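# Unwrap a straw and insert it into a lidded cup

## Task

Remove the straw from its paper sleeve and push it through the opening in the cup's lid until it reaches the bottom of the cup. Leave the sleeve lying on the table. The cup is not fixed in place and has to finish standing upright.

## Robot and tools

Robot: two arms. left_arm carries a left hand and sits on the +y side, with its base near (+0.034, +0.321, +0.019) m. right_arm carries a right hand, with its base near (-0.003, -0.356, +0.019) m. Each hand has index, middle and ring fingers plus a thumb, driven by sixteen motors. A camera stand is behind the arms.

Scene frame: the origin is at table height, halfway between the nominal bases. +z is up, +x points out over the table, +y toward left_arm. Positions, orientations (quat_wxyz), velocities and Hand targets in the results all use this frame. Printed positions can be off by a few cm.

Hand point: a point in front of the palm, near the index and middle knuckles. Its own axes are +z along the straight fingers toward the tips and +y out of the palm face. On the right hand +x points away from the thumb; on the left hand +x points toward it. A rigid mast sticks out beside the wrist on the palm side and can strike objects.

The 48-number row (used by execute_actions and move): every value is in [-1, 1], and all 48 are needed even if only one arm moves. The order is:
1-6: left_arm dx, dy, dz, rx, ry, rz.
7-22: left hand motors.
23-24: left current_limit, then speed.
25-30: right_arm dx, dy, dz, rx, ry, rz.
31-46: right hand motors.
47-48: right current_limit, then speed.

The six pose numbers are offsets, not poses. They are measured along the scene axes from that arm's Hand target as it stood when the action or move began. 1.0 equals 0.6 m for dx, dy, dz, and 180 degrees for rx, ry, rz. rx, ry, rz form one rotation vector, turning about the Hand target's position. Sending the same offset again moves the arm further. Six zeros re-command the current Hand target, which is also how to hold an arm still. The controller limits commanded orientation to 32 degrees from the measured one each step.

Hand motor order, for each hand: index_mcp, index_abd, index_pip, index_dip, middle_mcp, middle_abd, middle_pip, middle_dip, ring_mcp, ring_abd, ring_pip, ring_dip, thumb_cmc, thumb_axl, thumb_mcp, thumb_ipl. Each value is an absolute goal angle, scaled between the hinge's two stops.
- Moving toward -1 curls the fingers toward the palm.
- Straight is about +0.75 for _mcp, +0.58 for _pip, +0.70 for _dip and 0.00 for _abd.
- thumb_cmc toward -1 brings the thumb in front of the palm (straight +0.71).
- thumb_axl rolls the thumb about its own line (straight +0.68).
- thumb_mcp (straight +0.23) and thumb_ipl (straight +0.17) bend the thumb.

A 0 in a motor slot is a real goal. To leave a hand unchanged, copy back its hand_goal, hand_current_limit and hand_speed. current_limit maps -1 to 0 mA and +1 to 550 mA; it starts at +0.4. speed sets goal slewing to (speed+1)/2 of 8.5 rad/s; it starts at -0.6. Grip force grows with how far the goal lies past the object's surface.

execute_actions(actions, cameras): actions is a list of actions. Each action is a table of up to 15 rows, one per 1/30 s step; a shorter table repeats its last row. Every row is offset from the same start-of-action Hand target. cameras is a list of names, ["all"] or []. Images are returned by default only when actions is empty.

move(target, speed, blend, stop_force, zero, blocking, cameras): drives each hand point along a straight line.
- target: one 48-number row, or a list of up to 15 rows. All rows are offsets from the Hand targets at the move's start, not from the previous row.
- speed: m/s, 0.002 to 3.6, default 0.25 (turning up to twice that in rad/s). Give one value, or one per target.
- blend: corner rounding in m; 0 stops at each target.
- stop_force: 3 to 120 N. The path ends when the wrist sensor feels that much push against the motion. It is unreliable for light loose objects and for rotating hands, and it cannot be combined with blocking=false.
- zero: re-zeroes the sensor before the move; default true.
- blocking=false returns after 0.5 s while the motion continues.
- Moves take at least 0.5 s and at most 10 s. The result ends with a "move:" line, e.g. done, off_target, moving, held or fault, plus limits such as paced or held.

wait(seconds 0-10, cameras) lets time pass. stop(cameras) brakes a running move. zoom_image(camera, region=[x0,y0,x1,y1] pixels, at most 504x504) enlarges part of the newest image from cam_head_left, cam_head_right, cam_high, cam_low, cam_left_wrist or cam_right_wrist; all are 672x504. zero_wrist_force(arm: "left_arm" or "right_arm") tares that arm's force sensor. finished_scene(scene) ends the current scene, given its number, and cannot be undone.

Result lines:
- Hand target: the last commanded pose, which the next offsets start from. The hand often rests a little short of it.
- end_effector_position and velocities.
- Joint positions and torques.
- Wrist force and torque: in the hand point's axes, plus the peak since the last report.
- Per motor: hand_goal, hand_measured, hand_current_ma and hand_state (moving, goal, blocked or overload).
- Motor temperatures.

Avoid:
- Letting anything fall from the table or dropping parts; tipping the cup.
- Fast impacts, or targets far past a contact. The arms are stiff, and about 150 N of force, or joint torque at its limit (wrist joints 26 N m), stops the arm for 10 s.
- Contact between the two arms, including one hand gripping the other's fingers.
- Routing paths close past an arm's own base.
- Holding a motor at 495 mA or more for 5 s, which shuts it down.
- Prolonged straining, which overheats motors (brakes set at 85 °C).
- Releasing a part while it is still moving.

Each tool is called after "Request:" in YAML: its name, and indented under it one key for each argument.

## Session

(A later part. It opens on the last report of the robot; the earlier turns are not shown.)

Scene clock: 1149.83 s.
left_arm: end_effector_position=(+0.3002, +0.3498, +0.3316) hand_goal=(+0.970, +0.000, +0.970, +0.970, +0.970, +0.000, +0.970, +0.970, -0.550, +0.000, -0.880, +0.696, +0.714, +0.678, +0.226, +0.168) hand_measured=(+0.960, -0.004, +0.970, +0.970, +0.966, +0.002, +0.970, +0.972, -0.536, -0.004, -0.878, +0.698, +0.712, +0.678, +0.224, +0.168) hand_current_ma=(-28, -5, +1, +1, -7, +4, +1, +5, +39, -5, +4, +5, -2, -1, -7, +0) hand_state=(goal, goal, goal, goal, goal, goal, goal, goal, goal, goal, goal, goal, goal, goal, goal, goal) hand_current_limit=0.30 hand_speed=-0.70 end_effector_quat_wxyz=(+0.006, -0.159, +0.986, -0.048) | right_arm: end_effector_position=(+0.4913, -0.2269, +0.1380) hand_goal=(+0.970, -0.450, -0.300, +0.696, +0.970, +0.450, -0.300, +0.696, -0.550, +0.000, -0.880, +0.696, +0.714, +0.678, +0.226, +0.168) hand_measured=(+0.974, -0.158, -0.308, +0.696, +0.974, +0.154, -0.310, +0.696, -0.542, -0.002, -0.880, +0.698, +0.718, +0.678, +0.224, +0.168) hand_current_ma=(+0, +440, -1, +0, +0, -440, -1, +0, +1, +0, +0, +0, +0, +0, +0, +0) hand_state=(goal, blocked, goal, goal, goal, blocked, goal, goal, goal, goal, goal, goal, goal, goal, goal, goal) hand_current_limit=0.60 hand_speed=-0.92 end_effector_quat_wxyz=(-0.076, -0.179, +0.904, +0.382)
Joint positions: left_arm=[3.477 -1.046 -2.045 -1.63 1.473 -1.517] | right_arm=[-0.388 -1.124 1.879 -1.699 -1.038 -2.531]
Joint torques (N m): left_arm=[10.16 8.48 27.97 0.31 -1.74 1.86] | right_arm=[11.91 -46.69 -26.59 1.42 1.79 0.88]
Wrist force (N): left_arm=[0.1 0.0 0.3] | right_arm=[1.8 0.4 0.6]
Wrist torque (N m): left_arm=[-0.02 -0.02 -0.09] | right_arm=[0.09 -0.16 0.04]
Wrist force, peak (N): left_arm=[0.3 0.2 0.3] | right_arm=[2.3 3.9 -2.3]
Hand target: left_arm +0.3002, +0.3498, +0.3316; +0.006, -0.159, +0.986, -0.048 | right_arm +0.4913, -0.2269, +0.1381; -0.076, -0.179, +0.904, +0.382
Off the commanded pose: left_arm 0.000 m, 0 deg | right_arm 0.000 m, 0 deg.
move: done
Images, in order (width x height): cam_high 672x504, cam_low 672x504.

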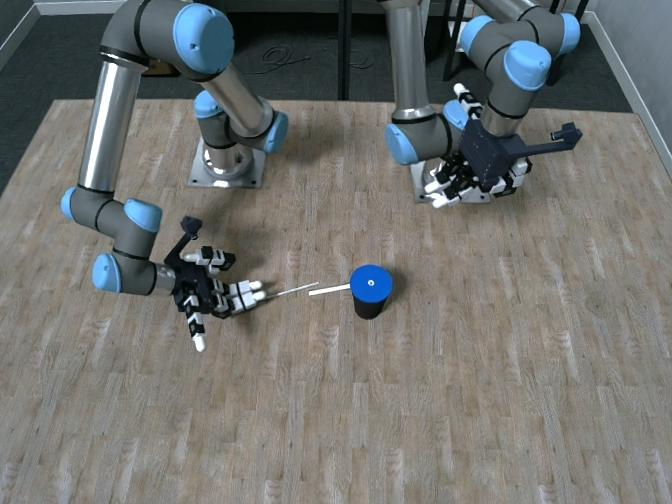

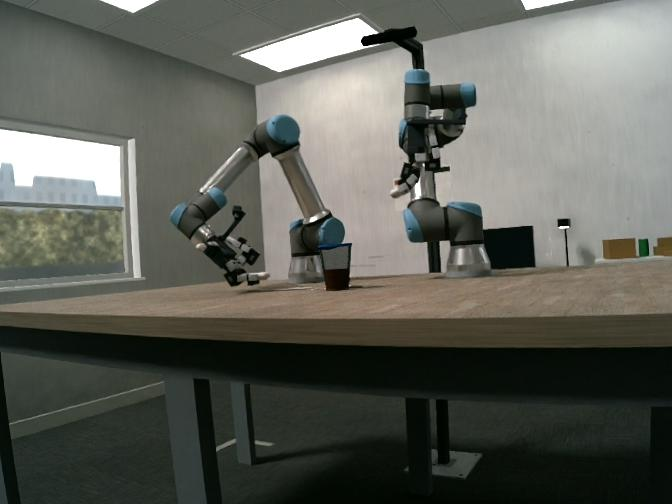

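Request:
move:
  target:
    - [0,0,0,0,0,0,0.97,0.0,0.97,0.97,0.97,0.0,0.97,0.97,-0.55,0.0,-0.88,0.696,0.714,0.678,0.226,0.168,0.3,-0.7,0,-0.1,0.303,0.1203,-0.3144,0.3619,0.97,-0.45,-0.3,0.696,0.97,0.45,-0.3,0.696,-0.55,0.0,-0.88,0.696,0.714,0.678,0.226,0.168,0.3,-0.6]
    - [0,0,0,0,0,0,0.97,0.0,0.97,0.97,0.97,0.0,0.97,0.97,-0.55,0.0,-0.88,0.696,0.714,0.678,0.226,0.168,0.3,-0.7,0.0645,-0.2118,0.2,0.2405,-0.6288,0.7237,0.97,0.25,0.97,0.97,0.97,-0.25,0.97,0.97,0.97,-0.35,0.97,0.97,0.714,0.678,0.226,0.168,0.5,-0.4]
    - [0,0,0,0,0,0,0.97,0.0,0.97,0.97,0.97,0.0,0.97,0.97,-0.55,0.0,-0.88,0.696,0.714,0.678,0.226,0.168,0.3,-0.7,0.0645,-0.2118,-0.18,0.2405,-0.6288,0.7237,0.97,0.25,0.97,0.97,0.97,-0.25,0.97,0.97,0.97,-0.35,0.97,0.97,0.714,0.678,0.226,0.168,0.5,-0.4]
  speed: [0.4,0.5,0.25]
  blend: [0.02,0.02,0]
  cameras: ["cam_high","cam_head_left","cam_low","cam_head_right"]

Request:
zoom_image:
  camera: "cam_high"
  region: [220, 250, 330, 320]

Request:
zoom_image:
  camera: "cam_head_left"
  region: [280, 170, 380, 240]

Request:
zoom_image:
  camera: "cam_low"
  region: [210, 230, 330, 310]

Scene clock: 1208.20 s.
left_arm: end_effector_position=(+0.3002, +0.3498, +0.3316) hand_goal=(+0.970, +0.000, +0.970, +0.970, +0.970, +0.000, +0.970, +0.970, -0.550, +0.000, -0.880, +0.696, +0.714, +0.678, +0.226, +0.168) hand_measured=(+0.960, -0.004, +0.970, +0.970, +0.966, +0.002, +0.970, +0.972, -0.536, -0.004, -0.878, +0.698, +0.712, +0.678, +0.224, +0.168) hand_current_ma=(-28, -5, +1, +1, -7, +4, +1, +5, +39, -5, +4, +5, -2, -1, -7, +0) hand_state=(goal, goal, goal, goal, goal, goal, goal, goal, goal, goal, goal, goal, goal, goal, goal, goal) hand_current_limit=0.30 hand_speed=-0.70 end_effector_quat_wxyz=(+0.006, -0.159, +0.986, -0.048) | right_arm: end_effector_position=(+0.5299, -0.3540, +0.0303) hand_goal=(+0.970, +0.250, +0.970, +0.970, +0.970, -0.250, +0.970, +0.970, +0.970, -0.350, +0.970, +0.970, +0.714, +0.678, +0.226, +0.168) hand_measured=(+0.964, +0.246, +0.962, +0.966, +0.964, -0.246, +0.962, +0.968, +0.952, -0.346, +0.962, +0.968, +0.710, +0.678, +0.224, +0.168) hand_current_ma=(-1, +0, -1, +0, -1, +0, -1, +0, -6, +0, -1, +0, +0, +0, +0, +0) hand_state=(goal, goal, goal, goal, goal, goal, goal, goal, goal, goal, goal, goal, goal, goal, goal, goal) hand_current_limit=0.50 hand_speed=-0.40 end_effector_quat_wxyz=(-0.338, +0.926, +0.160, -0.057)
Joint positions: left_arm=[3.477 -1.046 -2.045 -1.63 1.473 -1.517] | right_arm=[-0.344 -1.119 1.831 -1.794 -1.049 -5.533]
Joint torques (N m): left_arm=[9.09 7.54 27.81 -0.07 -1.74 1.65] | right_arm=[13.04 -23.46 -6.71 -3.25 2.62 1.57]
Wrist force (N): left_arm=[0.1 0.1 0.2] | right_arm=[0.7 -1.1 0.3]
Wrist torque (N m): left_arm=[-0.01 -0.02 -0.09] | right_arm=[-0.53 0.05 0.06]
Wrist force, peak (N): left_arm=[0.3 0.1 0.3] | right_arm=[0.0 -3.3 0.3]
Hand target: left_arm +0.3002, +0.3498, +0.3316; +0.006, -0.159, +0.986, -0.048 | right_arm +0.5300, -0.3540, +0.0301; -0.338, +0.926, +0.160, -0.057
Off the commanded pose: left_arm 0.000 m, 0 deg | right_arm 0.000 m, 0 deg.
move: done; blend cut to 0 m at target 2
Images, in order (width x height): cam_head_left 672x504, cam_head_right 672x504, cam_high 672x504, cam_low 672x504.

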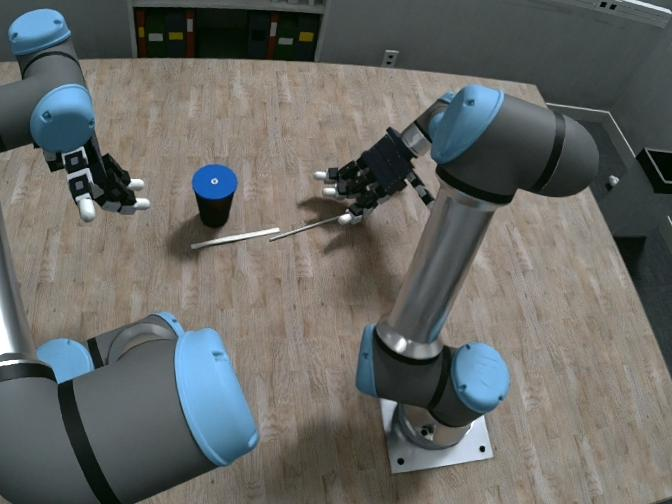

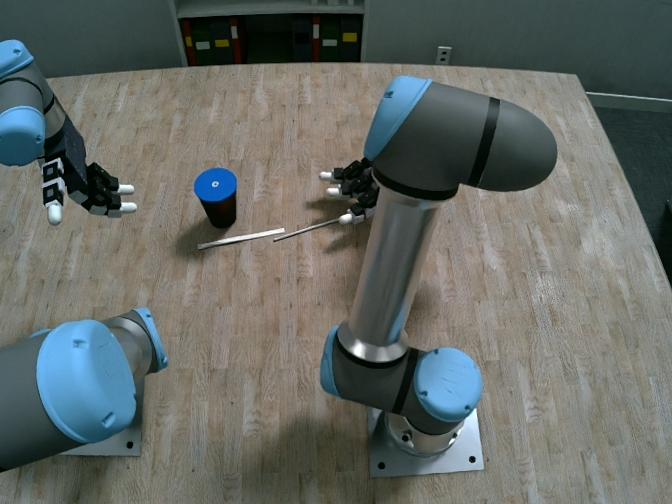

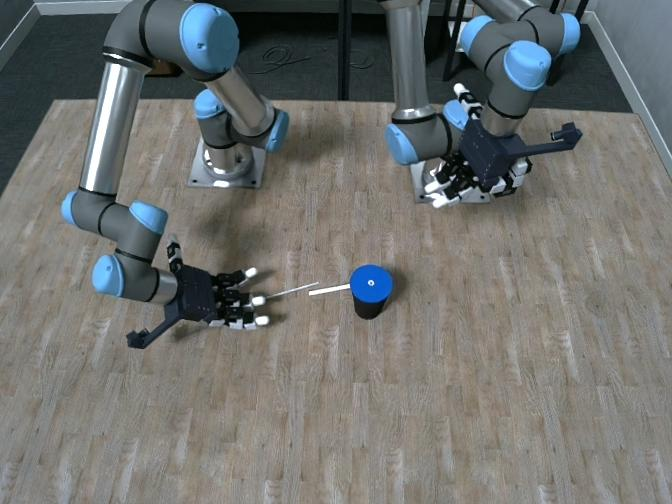

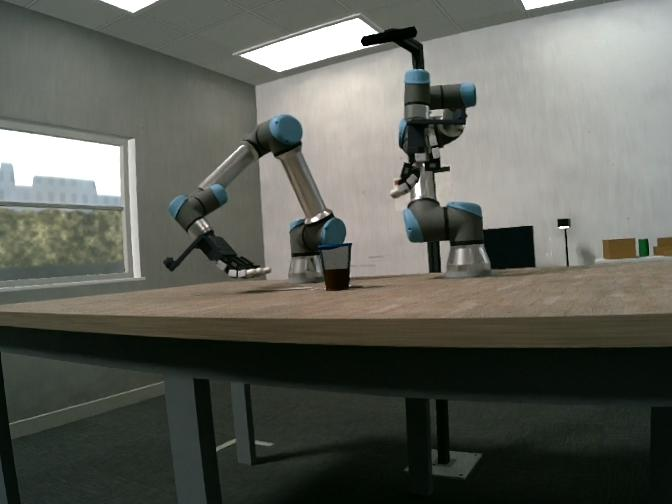

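Scaled by 4.582 from the camera's 672x504 image, which has a finer 960x720 frame.

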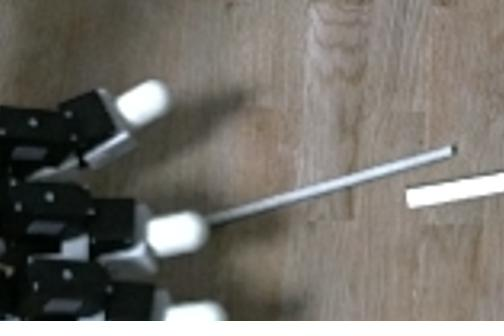

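Scaled by 5.040 from the camera's 672x504 image, which has a finer 960x720 frame.

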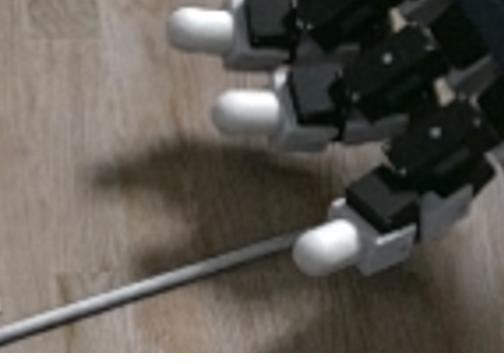

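Scaled by 4.200 from the camera's 672x504 image, which has a finer 960x720 frame.

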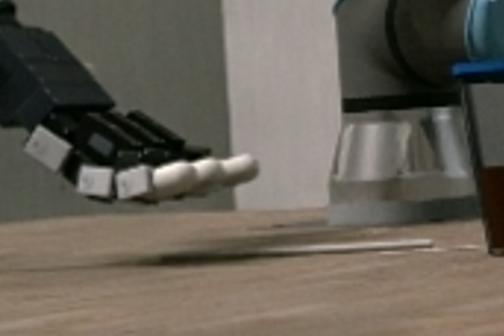

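Request:
move:
  target:
    - [0,0,0,0,0,0,0.97,0.0,0.97,0.97,0.97,0.0,0.97,0.97,-0.55,0.0,-0.88,0.696,0.714,0.678,0.226,0.168,0.3,-0.7,0.04,0.0142,-0.05,0,0,0.033,0.97,0.25,0.97,0.97,0.97,-0.25,0.97,0.97,0.97,-0.35,0.97,0.97,0.714,0.678,0.226,0.168,0.5,-0.4]
  speed: 0.1
  cameras: ["cam_high","cam_head_left","cam_low"]

Request:
zoom_image:
  camera: "cam_high"
  region: [220, 260, 330, 330]

Request:
zoom_image:
  camera: "cam_head_left"
  region: [280, 180, 380, 250]

Request:
zoom_image:
  camera: "cam_low"
  region: [210, 250, 310, 310]

Scene clock: 1221.03 s.
left_arm: end_effector_position=(+0.3002, +0.3498, +0.3316) hand_goal=(+0.970, +0.000, +0.970, +0.970, +0.970, +0.000, +0.970, +0.970, -0.550, +0.000, -0.880, +0.696, +0.714, +0.678, +0.226, +0.168) hand_measured=(+0.960, -0.004, +0.970, +0.970, +0.966, +0.002, +0.970, +0.972, -0.536, -0.004, -0.878, +0.698, +0.712, +0.678, +0.224, +0.168) hand_current_ma=(-28, -5, +1, +1, -7, +4, +1, +5, +39, -5, +4, +5, -2, -1, -7, +0) hand_state=(goal, goal, goal, goal, goal, goal, goal, goal, goal, goal, goal, goal, goal, goal, goal, goal) hand_current_limit=0.30 hand_speed=-0.70 end_effector_quat_wxyz=(+0.006, -0.159, +0.986, -0.048) | right_arm: end_effector_position=(+0.5539, -0.3455, +0.0002) hand_goal=(+0.970, +0.250, +0.970, +0.970, +0.970, -0.250, +0.970, +0.970, +0.970, -0.350, +0.970, +0.970, +0.714, +0.678, +0.226, +0.168) hand_measured=(+0.964, +0.246, +0.962, +0.966, +0.964, -0.246, +0.962, +0.968, +0.952, -0.346, +0.962, +0.968, +0.710, +0.678, +0.224, +0.168) hand_current_ma=(-1, +0, -1, +0, -1, +0, -1, +0, -6, +0, -1, +0, +0, +0, +0, +0) hand_state=(goal, goal, goal, goal, goal, goal, goal, goal, goal, goal, goal, goal, goal, goal, goal, goal) hand_current_limit=0.50 hand_speed=-0.40 end_effector_quat_wxyz=(-0.334, +0.916, +0.207, -0.074)
Joint positions: left_arm=[3.477 -1.046 -2.045 -1.63 1.473 -1.517] | right_arm=[-0.304 -1.018 1.753 -1.786 -1.08 -5.597]
Joint torques (N m): left_arm=[9.74 8.01 28.11 0.15 -1.7 2.03] | right_arm=[12.41 -23.92 -27.51 1 -0.54 -1.18]
Wrist force (N): left_arm=[0.0 0.1 0.0] | right_arm=[0.5 -1.1 1.0]
Wrist torque (N m): left_arm=[0.01 -0.01 -0.09] | right_arm=[-0.58 0.03 0.12]
Wrist force, peak (N): left_arm=[0.4 0.1 0.0] | right_arm=[0.4 -1.6 0.4]
Hand target: left_arm +0.3002, +0.3498, +0.3316; +0.006, -0.159, +0.986, -0.048 | right_arm +0.5540, -0.3455, +0.0001; -0.334, +0.916, +0.207, -0.075
Off the commanded pose: left_arm 0.000 m, 0 deg | right_arm 0.000 m, 0 deg.
move: done
Images, in order (width x height): cam_head_left 672x504, cam_high 672x504, cam_low 672x504.

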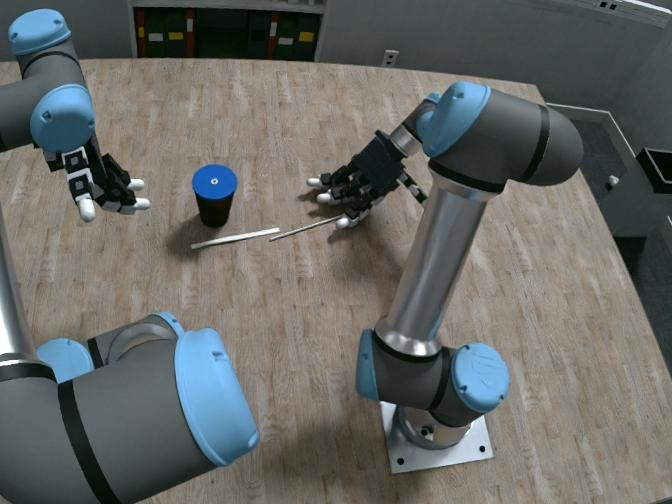

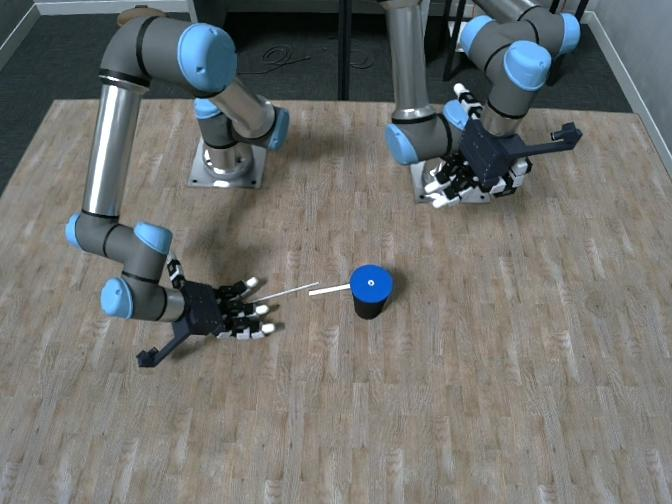

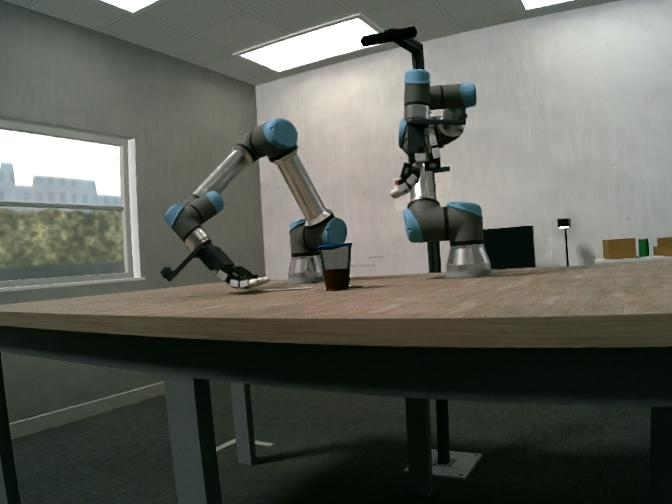

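Scaled by 4.582 from the camera's 672x504 image, which has a finer 960x720 frame.

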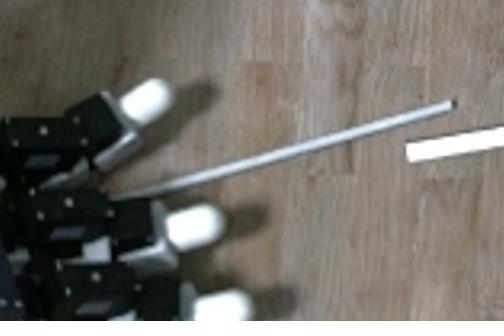

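Scaled by 5.040 from the camera's 672x504 image, which has a finer 960x720 frame.

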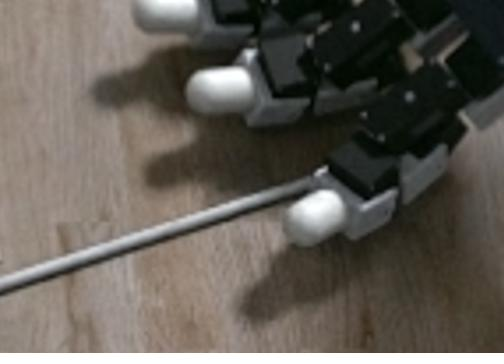

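Scaled by 5.040 from the camera's 672x504 image, which has a finer 960x720 frame.

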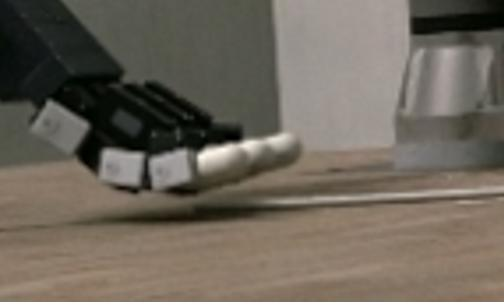

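Request:
move:
  target:
    - [0,0,0,0,0,0,0.97,0.0,0.97,0.97,0.97,0.0,0.97,0.97,-0.55,0.0,-0.88,0.696,0.714,0.678,0.226,0.168,0.3,-0.7,-0.0087,-0.003,-0.01,0,0,0,0.97,0.25,0.97,0.97,0.97,-0.25,0.97,0.97,0.97,-0.35,0.97,0.97,0.714,0.678,0.226,0.168,0.5,-0.4]
    - [0,0,0,0,0,0,0.97,0.0,0.97,0.97,0.97,0.0,0.97,0.97,-0.55,0.0,-0.88,0.696,0.714,0.678,0.226,0.168,0.3,-0.7,-0.0087,-0.003,-0.05,0,0,0,0.97,0.25,0.97,0.97,0.97,-0.25,0.97,0.97,0.97,-0.35,0.97,0.97,0.714,0.678,0.226,0.168,0.5,-0.4]
  speed: [0.04,0.012]
  stop_force: 3
  cameras: ["cam_high","cam_head_left","cam_low"]

Request:
zoom_image:
  camera: "cam_high"
  region: [220, 260, 330, 330]

Request:
zoom_image:
  camera: "cam_head_left"
  region: [280, 180, 380, 250]

Request:
zoom_image:
  camera: "cam_low"
  region: [210, 250, 310, 310]

Scene clock: 1230.43 s.
left_arm: end_effector_position=(+0.3002, +0.3498, +0.3316) hand_goal=(+0.970, +0.000, +0.970, +0.970, +0.970, +0.000, +0.970, +0.970, -0.550, +0.000, -0.880, +0.696, +0.714, +0.678, +0.226, +0.168) hand_measured=(+0.960, -0.004, +0.970, +0.970, +0.966, +0.002, +0.970, +0.972, -0.536, -0.004, -0.878, +0.698, +0.712, +0.678, +0.224, +0.168) hand_current_ma=(-28, -5, +1, +1, -7, +4, +1, +5, +39, -5, +4, +5, -2, -1, -7, +0) hand_state=(goal, goal, goal, goal, goal, goal, goal, goal, goal, goal, goal, goal, goal, goal, goal, goal) hand_current_limit=0.30 hand_speed=-0.70 end_effector_quat_wxyz=(+0.006, -0.159, +0.986, -0.048) | right_arm: end_effector_position=(+0.5487, -0.3473, -0.0150) hand_goal=(+0.970, +0.250, +0.970, +0.970, +0.970, -0.250, +0.970, +0.970, +0.970, -0.350, +0.970, +0.970, +0.714, +0.678, +0.226, +0.168) hand_measured=(+0.966, +0.246, +0.968, +0.966, +0.966, -0.246, +0.968, +0.968, +0.964, -0.348, +0.968, +0.968, +0.710, +0.678, +0.224, +0.168) hand_current_ma=(+0, +0, +0, +0, +0, +0, +0, +0, -1, +0, +0, +0, +0, +0, +0, +0) hand_state=(goal, goal, goal, goal, goal, goal, goal, goal, goal, goal, goal, goal, goal, goal, goal, goal) hand_current_limit=0.50 hand_speed=-0.40 end_effector_quat_wxyz=(-0.334, +0.916, +0.207, -0.075)
Joint positions: left_arm=[3.477 -1.046 -2.045 -1.63 1.473 -1.517] | right_arm=[-0.31 -1.002 1.777 -1.823 -1.083 -5.603]
Joint torques (N m): left_arm=[10.31 8.22 27.5 0.21 -1.64 1.68] | right_arm=[-10.47 -50.88 -26.42 0.98 -0.69 -1.41]
Wrist force (N): left_arm=[0.1 0.1 0.0] | right_arm=[0.1 -1.3 0.3]
Wrist torque (N m): left_arm=[0.01 -0.02 -0.08] | right_arm=[-0.49 0.11 0.07]
Wrist force, peak (N): left_arm=[0.1 0.4 0.1] | right_arm=[0.5 -2.5 -2.4]
Hand target: left_arm +0.3002, +0.3498, +0.3316; +0.006, -0.159, +0.986, -0.048 | right_arm +0.5487, -0.3473, -0.0150; -0.334, +0.916, +0.207, -0.075 (not the last commanded pose)
Off the commanded pose: left_arm 0.000 m, 0 deg | right_arm 0.015 m, 0 deg.
move: contact (right_arm); path passed 1 of 2 targets
Images, in order (width x height): cam_head_left 672x504, cam_high 672x504, cam_low 672x504.

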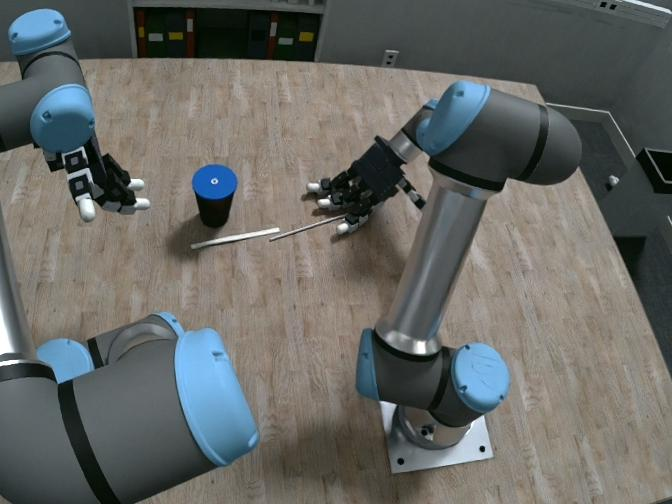

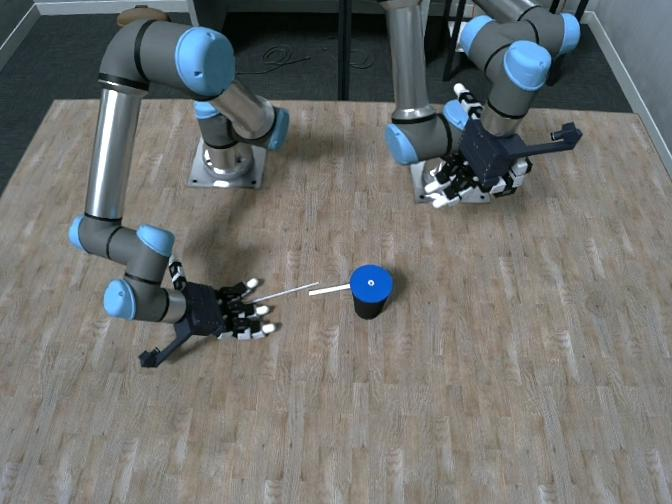

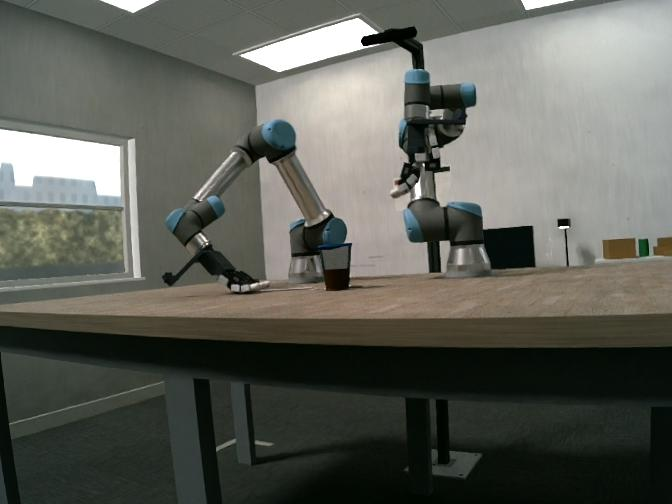

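Scaled by 4.582 from the camera's 672x504 image, which has a finer 960x720 frame.

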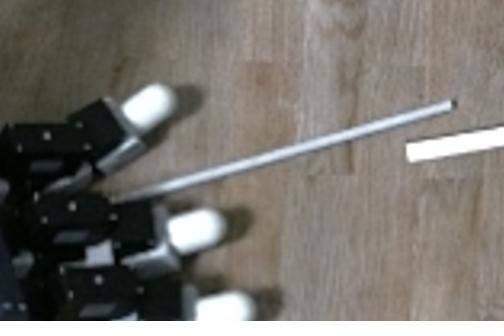

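Scaled by 5.040 from the camera's 672x504 image, which has a finer 960x720 frame.

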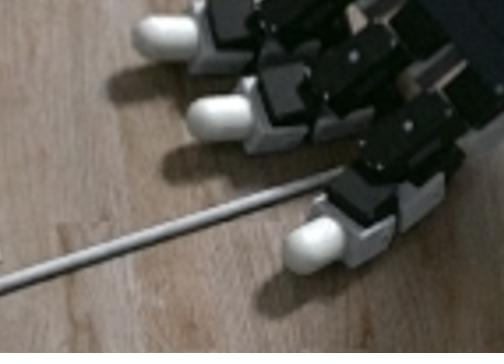

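Scaled by 5.040 from the camera's 672x504 image, which has a finer 960x720 frame.

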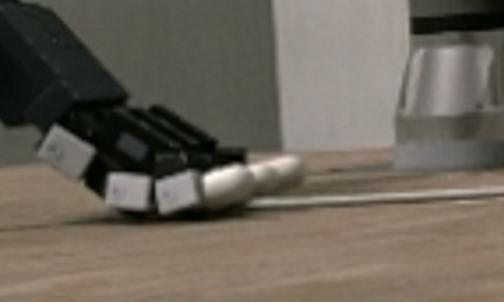

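Request:
move:
  target:
    - [0,0,0,0,0,0,0.97,0.0,0.97,0.97,0.97,0.0,0.97,0.97,-0.55,0.0,-0.88,0.696,0.714,0.678,0.226,0.168,0.3,-0.7,0,0,0,0,0,0,0.97,-0.35,0.97,0.97,0.97,0.35,0.97,0.97,0.97,-0.05,0.97,0.97,0.714,0.678,0.226,0.168,0.1,-0.93]
  speed: 0.02
  cameras: ["cam_high","cam_head_left","cam_low"]

Request:
zoom_image:
  camera: "cam_high"
  region: [230, 270, 290, 315]

Request:
zoom_image:
  camera: "cam_head_left"
  region: [300, 190, 370, 240]

Request:
zoom_image:
  camera: "cam_low"
  region: [220, 260, 290, 300]

Scene clock: 1238.03 s.
left_arm: end_effector_position=(+0.3002, +0.3498, +0.3316) hand_goal=(+0.970, +0.000, +0.970, +0.970, +0.970, +0.000, +0.970, +0.970, -0.550, +0.000, -0.880, +0.696, +0.714, +0.678, +0.226, +0.168) hand_measured=(+0.960, -0.004, +0.970, +0.970, +0.966, +0.002, +0.970, +0.972, -0.536, -0.004, -0.878, +0.698, +0.712, +0.678, +0.224, +0.168) hand_current_ma=(-28, -5, +1, +1, -7, +4, +1, +5, +39, -5, +4, +5, -2, -1, -7, +0) hand_state=(goal, goal, goal, goal, goal, goal, goal, goal, goal, goal, goal, goal, goal, goal, goal, goal) hand_current_limit=0.30 hand_speed=-0.70 end_effector_quat_wxyz=(+0.006, -0.159, +0.986, -0.048) | right_arm: end_effector_position=(+0.5487, -0.3473, -0.0150) hand_goal=(+0.970, -0.350, +0.970, +0.970, +0.970, +0.350, +0.970, +0.970, +0.970, -0.050, +0.970, +0.970, +0.714, +0.678, +0.226, +0.168) hand_measured=(+0.962, -0.076, +0.968, +0.966, +0.964, +0.074, +0.968, +0.968, +0.964, -0.052, +0.968, +0.968, +0.710, +0.678, +0.224, +0.168) hand_current_ma=(-1, +91, +0, +0, -1, -99, +0, +0, -1, +0, +0, +0, +0, +0, +0, +0) hand_state=(goal, moving, goal, goal, goal, moving, goal, goal, goal, goal, goal, goal, goal, goal, goal, goal) hand_current_limit=0.10 hand_speed=-0.93 end_effector_quat_wxyz=(-0.334, +0.916, +0.207, -0.075)
Joint positions: left_arm=[3.477 -1.046 -2.045 -1.63 1.473 -1.517] | right_arm=[-0.31 -1.002 1.777 -1.823 -1.083 -5.603]
Joint torques (N m): left_arm=[9.96 9.18 28.15 0.05 -1.88 1.82] | right_arm=[1.59 -50.96 -25.91 0.96 -0.63 -1.25]
Wrist force (N): left_arm=[0.0 0.1 0.2] | right_arm=[0.6 -1.2 0.6]
Wrist torque (N m): left_arm=[0.00 -0.01 -0.09] | right_arm=[-0.54 0.05 0.11]
Wrist force, peak (N): left_arm=[0.2 0.2 0.2] | right_arm=[0.6 -1.6 0.4]
Hand target: left_arm +0.3002, +0.3498, +0.3316; +0.006, -0.159, +0.986, -0.048 | right_arm +0.5487, -0.3473, -0.0150; -0.334, +0.916, +0.207, -0.075
Off the commanded pose: left_arm 0.000 m, 0 deg | right_arm 0.000 m, 0 deg.
move: done
Images, in order (width x height): cam_head_left 672x504, cam_high 672x504, cam_low 672x504.

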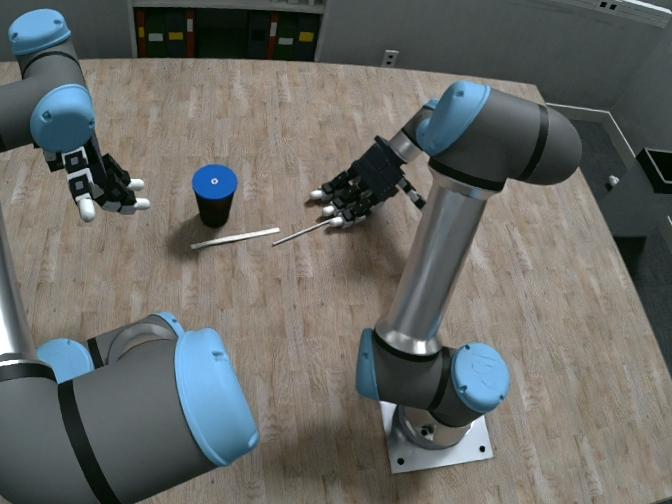

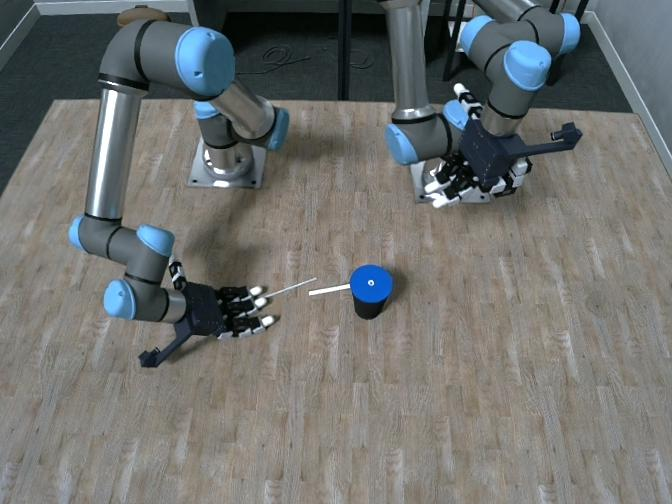

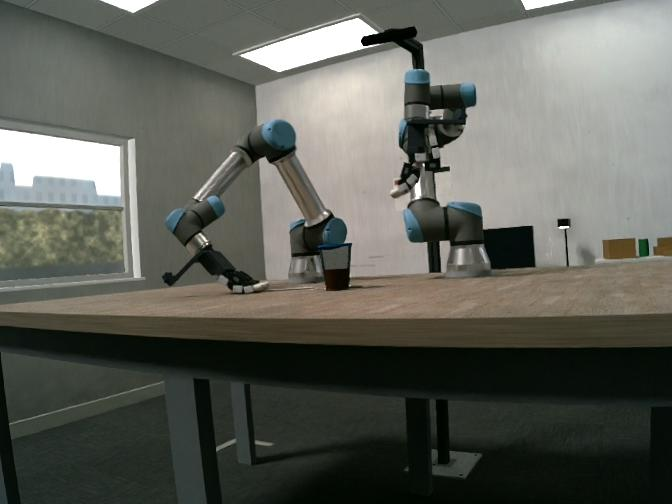

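Scaled by 8.400 from the camera's 672x504 image, which has a finer 960x720 frame.

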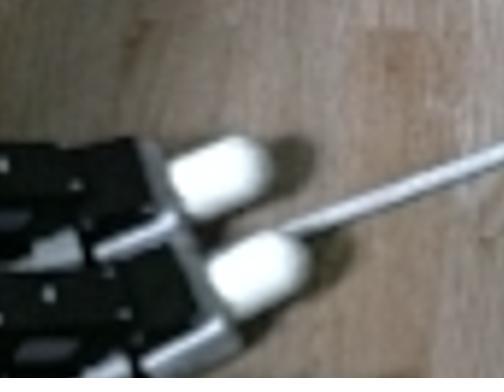

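Scaled by 7.200 from the camera's 672x504 image, which has a finer 960x720 frame.

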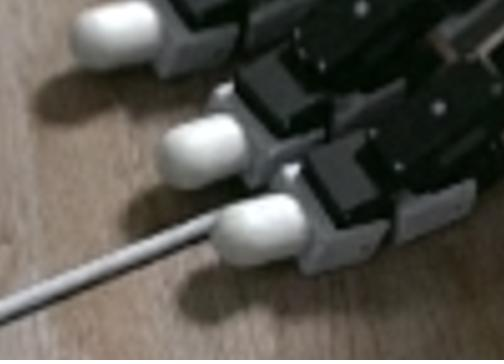

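Scaled by 7.200 from the camera's 672x504 image, which has a finer 960x720 frame.

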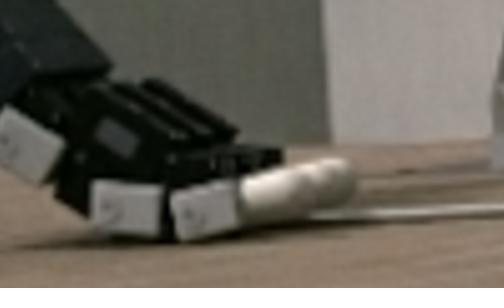

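Request:
move:
  target:
    - [0,0,0,0,0,0,0.97,0.0,0.97,0.97,0.97,0.0,0.97,0.97,-0.55,0.0,-0.88,0.696,0.714,0.678,0.226,0.168,0.3,-0.7,0,0,0,0,0,0,0.97,-0.3,0.97,0.97,0.97,0.3,0.97,0.97,0.97,-0.05,0.97,0.97,0.714,0.678,0.226,0.168,0.5,-0.93]
    - [0,0,0,0,0,0,0.97,0.0,0.97,0.97,0.97,0.0,0.97,0.97,-0.55,0.0,-0.88,0.696,0.714,0.678,0.226,0.168,0.3,-0.7,0,0,0.008,0,0,0,0.97,-0.3,0.97,0.97,0.97,0.3,0.97,0.97,0.97,-0.05,0.97,0.97,0.714,0.678,0.226,0.168,0.5,-0.93]
  speed: 0.008
  cameras: ["cam_high","cam_head_left","cam_low"]

Request:
zoom_image:
  camera: "cam_high"
  region: [230, 270, 290, 315]

Request:
zoom_image:
  camera: "cam_low"
  region: [220, 260, 320, 310]

Scene clock: 1245.40 s.
left_arm: end_effector_position=(+0.3002, +0.3498, +0.3316) hand_goal=(+0.970, +0.000, +0.970, +0.970, +0.970, +0.000, +0.970, +0.970, -0.550, +0.000, -0.880, +0.696, +0.714, +0.678, +0.226, +0.168) hand_measured=(+0.960, -0.004, +0.970, +0.970, +0.966, +0.002, +0.970, +0.972, -0.536, -0.004, -0.878, +0.698, +0.712, +0.678, +0.224, +0.168) hand_current_ma=(-28, -5, +1, +1, -7, +4, +1, +5, +39, -5, +4, +5, -2, -1, -7, +0) hand_state=(goal, goal, goal, goal, goal, goal, goal, goal, goal, goal, goal, goal, goal, goal, goal, goal) hand_current_limit=0.30 hand_speed=-0.70 end_effector_quat_wxyz=(+0.006, -0.159, +0.986, -0.048) | right_arm: end_effector_position=(+0.5487, -0.3473, -0.0104) hand_goal=(+0.970, -0.300, +0.970, +0.970, +0.970, +0.300, +0.970, +0.970, +0.970, -0.050, +0.970, +0.970, +0.714, +0.678, +0.226, +0.168) hand_measured=(+0.962, -0.090, +0.968, +0.966, +0.962, +0.078, +0.968, +0.968, +0.964, -0.052, +0.968, +0.968, +0.710, +0.678, +0.224, +0.168) hand_current_ma=(-1, +412, +0, +0, -1, -412, +0, +0, -1, +0, +0, +0, +0, +0, +0, +0) hand_state=(goal, blocked, goal, goal, goal, blocked, goal, goal, goal, goal, goal, goal, goal, goal, goal, goal) hand_current_limit=0.50 hand_speed=-0.93 end_effector_quat_wxyz=(-0.334, +0.916, +0.207, -0.075)
Joint positions: left_arm=[3.477 -1.046 -2.045 -1.63 1.473 -1.517] | right_arm=[-0.31 -1.01 1.774 -1.813 -1.083 -5.603]
Joint torques (N m): left_arm=[10.08 7.02 27.44 -0.03 -1.75 1.54] | right_arm=[10.27 -52.64 -26.85 1.15 -0.44 -0.84]
Wrist force (N): left_arm=[0.0 0.0 -0.1] | right_arm=[0.3 -1.0 0.6]
Wrist torque (N m): left_arm=[0.01 -0.02 -0.08] | right_arm=[-0.55 0.09 0.09]
Wrist force, peak (N): left_arm=[0.1 0.2 0.3] | right_arm=[0.5 -1.3 0.8]
Hand target: left_arm +0.3002, +0.3498, +0.3316; +0.006, -0.159, +0.986, -0.048 | right_arm +0.5487, -0.3473, -0.0102; -0.334, +0.916, +0.207, -0.075
Off the commanded pose: left_arm 0.000 m, 0 deg | right_arm 0.000 m, 0 deg.
move: done
Images, in order (width x height): cam_head_left 672x504, cam_high 672x504, cam_low 672x504.

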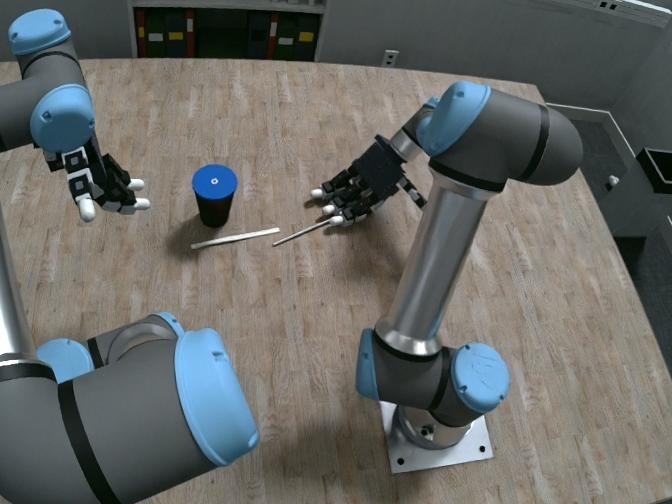

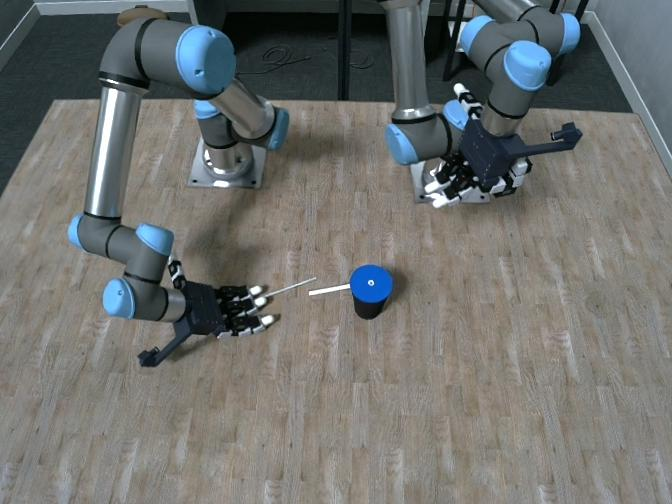

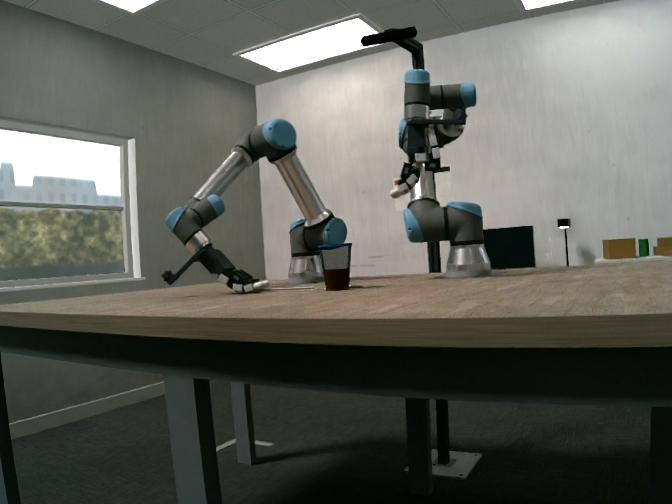

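Scaled by 8.400 from the camera's 672x504 image, which has a finer 960x720 frame.

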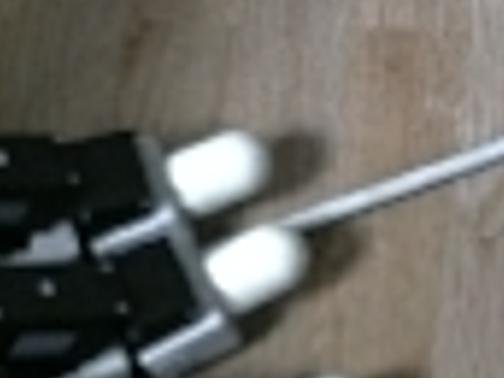

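Scaled by 5.040 from the camera's 672x504 image, which has a finer 960x720 frame.

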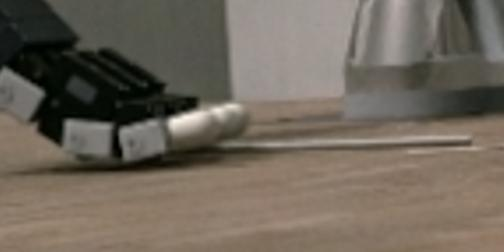

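Request:
move:
  target:
    - [0,0,0,0,0,0,0.97,0.0,0.97,0.97,0.97,0.0,0.97,0.97,-0.55,0.0,-0.88,0.696,0.714,0.678,0.226,0.168,0.3,-0.7,0,0,0.025,0,0,0,0.97,-0.3,0.97,0.97,0.97,0.3,0.97,0.97,0.97,-0.05,0.97,0.97,0.714,0.678,0.226,0.168,0.5,-0.93]
  speed: 0.015
  cameras: ["cam_high","cam_head_left","cam_low"]

Request:
zoom_image:
  camera: "cam_high"
  region: [230, 260, 330, 325]

Request:
zoom_image:
  camera: "cam_low"
  region: [220, 260, 320, 310]

Request:
zoom_image:
  camera: "cam_head_left"
  region: [260, 190, 370, 260]

Scene clock: 1253.43 s.
left_arm: end_effector_position=(+0.3002, +0.3498, +0.3316) hand_goal=(+0.970, +0.000, +0.970, +0.970, +0.970, +0.000, +0.970, +0.970, -0.550, +0.000, -0.880, +0.696, +0.714, +0.678, +0.226, +0.168) hand_measured=(+0.960, -0.004, +0.970, +0.970, +0.966, +0.002, +0.970, +0.972, -0.536, -0.004, -0.878, +0.698, +0.712, +0.678, +0.224, +0.168) hand_current_ma=(-28, -5, +1, +1, -7, +4, +1, +5, +39, -5, +4, +5, -2, -1, -7, +0) hand_state=(goal, goal, goal, goal, goal, goal, goal, goal, goal, goal, goal, goal, goal, goal, goal, goal) hand_current_limit=0.30 hand_speed=-0.70 end_effector_quat_wxyz=(+0.006, -0.159, +0.986, -0.048) | right_arm: end_effector_position=(+0.5487, -0.3473, +0.0047) hand_goal=(+0.970, -0.300, +0.970, +0.970, +0.970, +0.300, +0.970, +0.970, +0.970, -0.050, +0.970, +0.970, +0.714, +0.678, +0.226, +0.168) hand_measured=(+0.962, -0.094, +0.968, +0.966, +0.960, +0.078, +0.968, +0.968, +0.964, -0.052, +0.968, +0.968, +0.710, +0.678, +0.224, +0.168) hand_current_ma=(-1, +412, +0, +0, -2, -412, +0, +0, -1, +0, +0, +0, +0, +0, +0, +0) hand_state=(goal, blocked, goal, goal, goal, blocked, goal, goal, goal, goal, goal, goal, goal, goal, goal, goal) hand_current_limit=0.50 hand_speed=-0.93 end_effector_quat_wxyz=(-0.334, +0.916, +0.207, -0.075)
Joint positions: left_arm=[3.477 -1.046 -2.045 -1.63 1.473 -1.517] | right_arm=[-0.31 -1.034 1.765 -1.779 -1.083 -5.603]
Joint torques (N m): left_arm=[8.98 8.88 27.9 0.01 -1.65 1.88] | right_arm=[10.63 -51.82 -26.73 0.98 0.08 1.14]
Wrist force (N): left_arm=[0.0 0.1 0.3] | right_arm=[0.4 -1.0 0.8]
Wrist torque (N m): left_arm=[-0.01 -0.01 -0.09] | right_arm=[-0.57 0.06 0.10]
Wrist force, peak (N): left_arm=[0.0 0.3 0.3] | right_arm=[0.5 -1.3 0.8]
Hand target: left_arm +0.3002, +0.3498, +0.3316; +0.006, -0.159, +0.986, -0.048 | right_arm +0.5487, -0.3473, +0.0048; -0.334, +0.916, +0.207, -0.075
Off the commanded pose: left_arm 0.000 m, 0 deg | right_arm 0.000 m, 0 deg.
move: done
Images, in order (width x height): cam_head_left 672x504, cam_high 672x504, cam_low 672x504.

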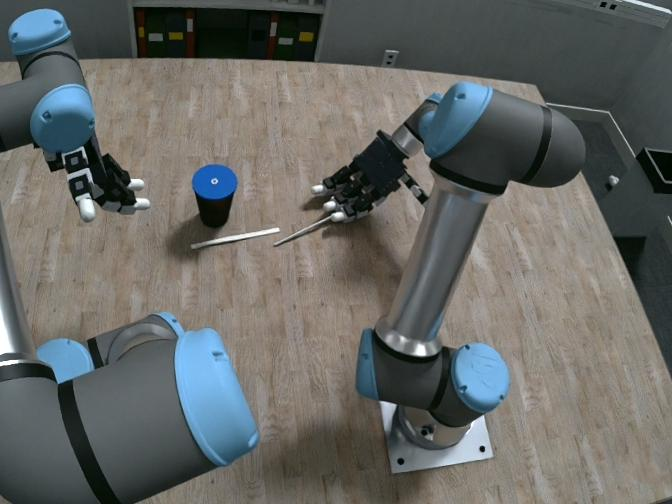

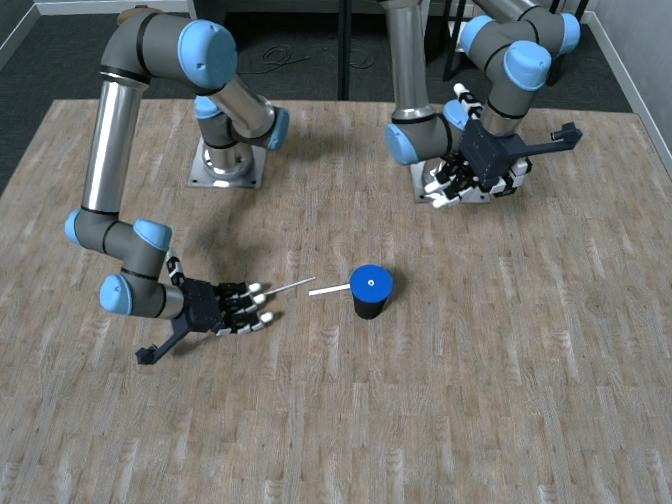

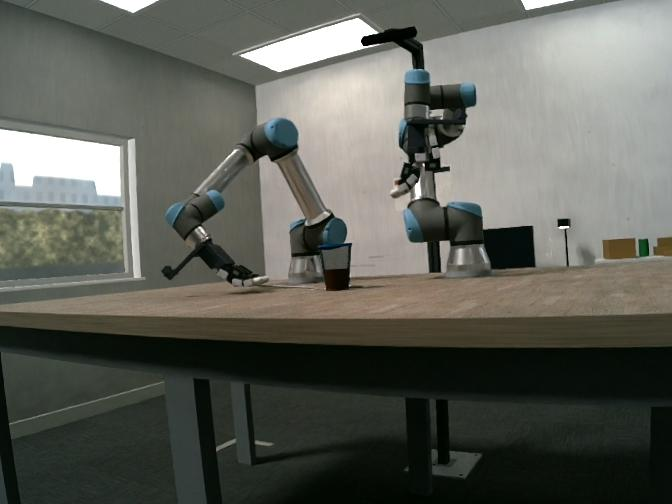

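Scaled by 5.040 from the camera's 672x504 image, which has a finer 960x720 frame.

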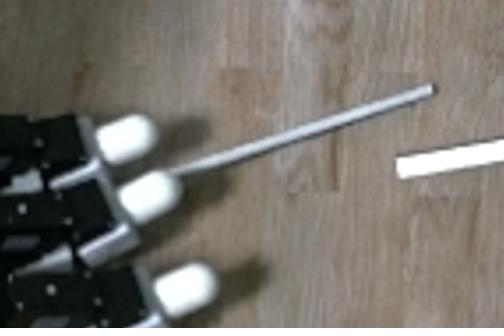

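Scaled by 5.040 from the camera's 672x504 image, which has a finer 960x720 frame.

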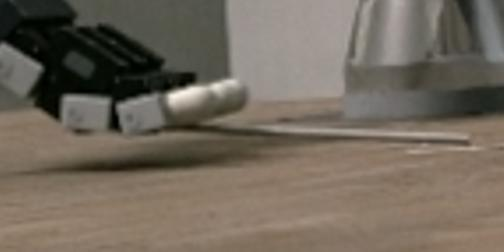

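Scaled by 4.582 from the camera's 672x504 image, which has a finer 960x720 frame.

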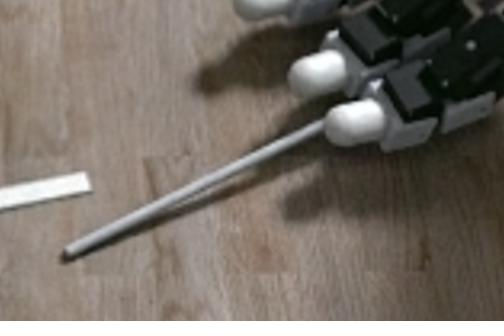

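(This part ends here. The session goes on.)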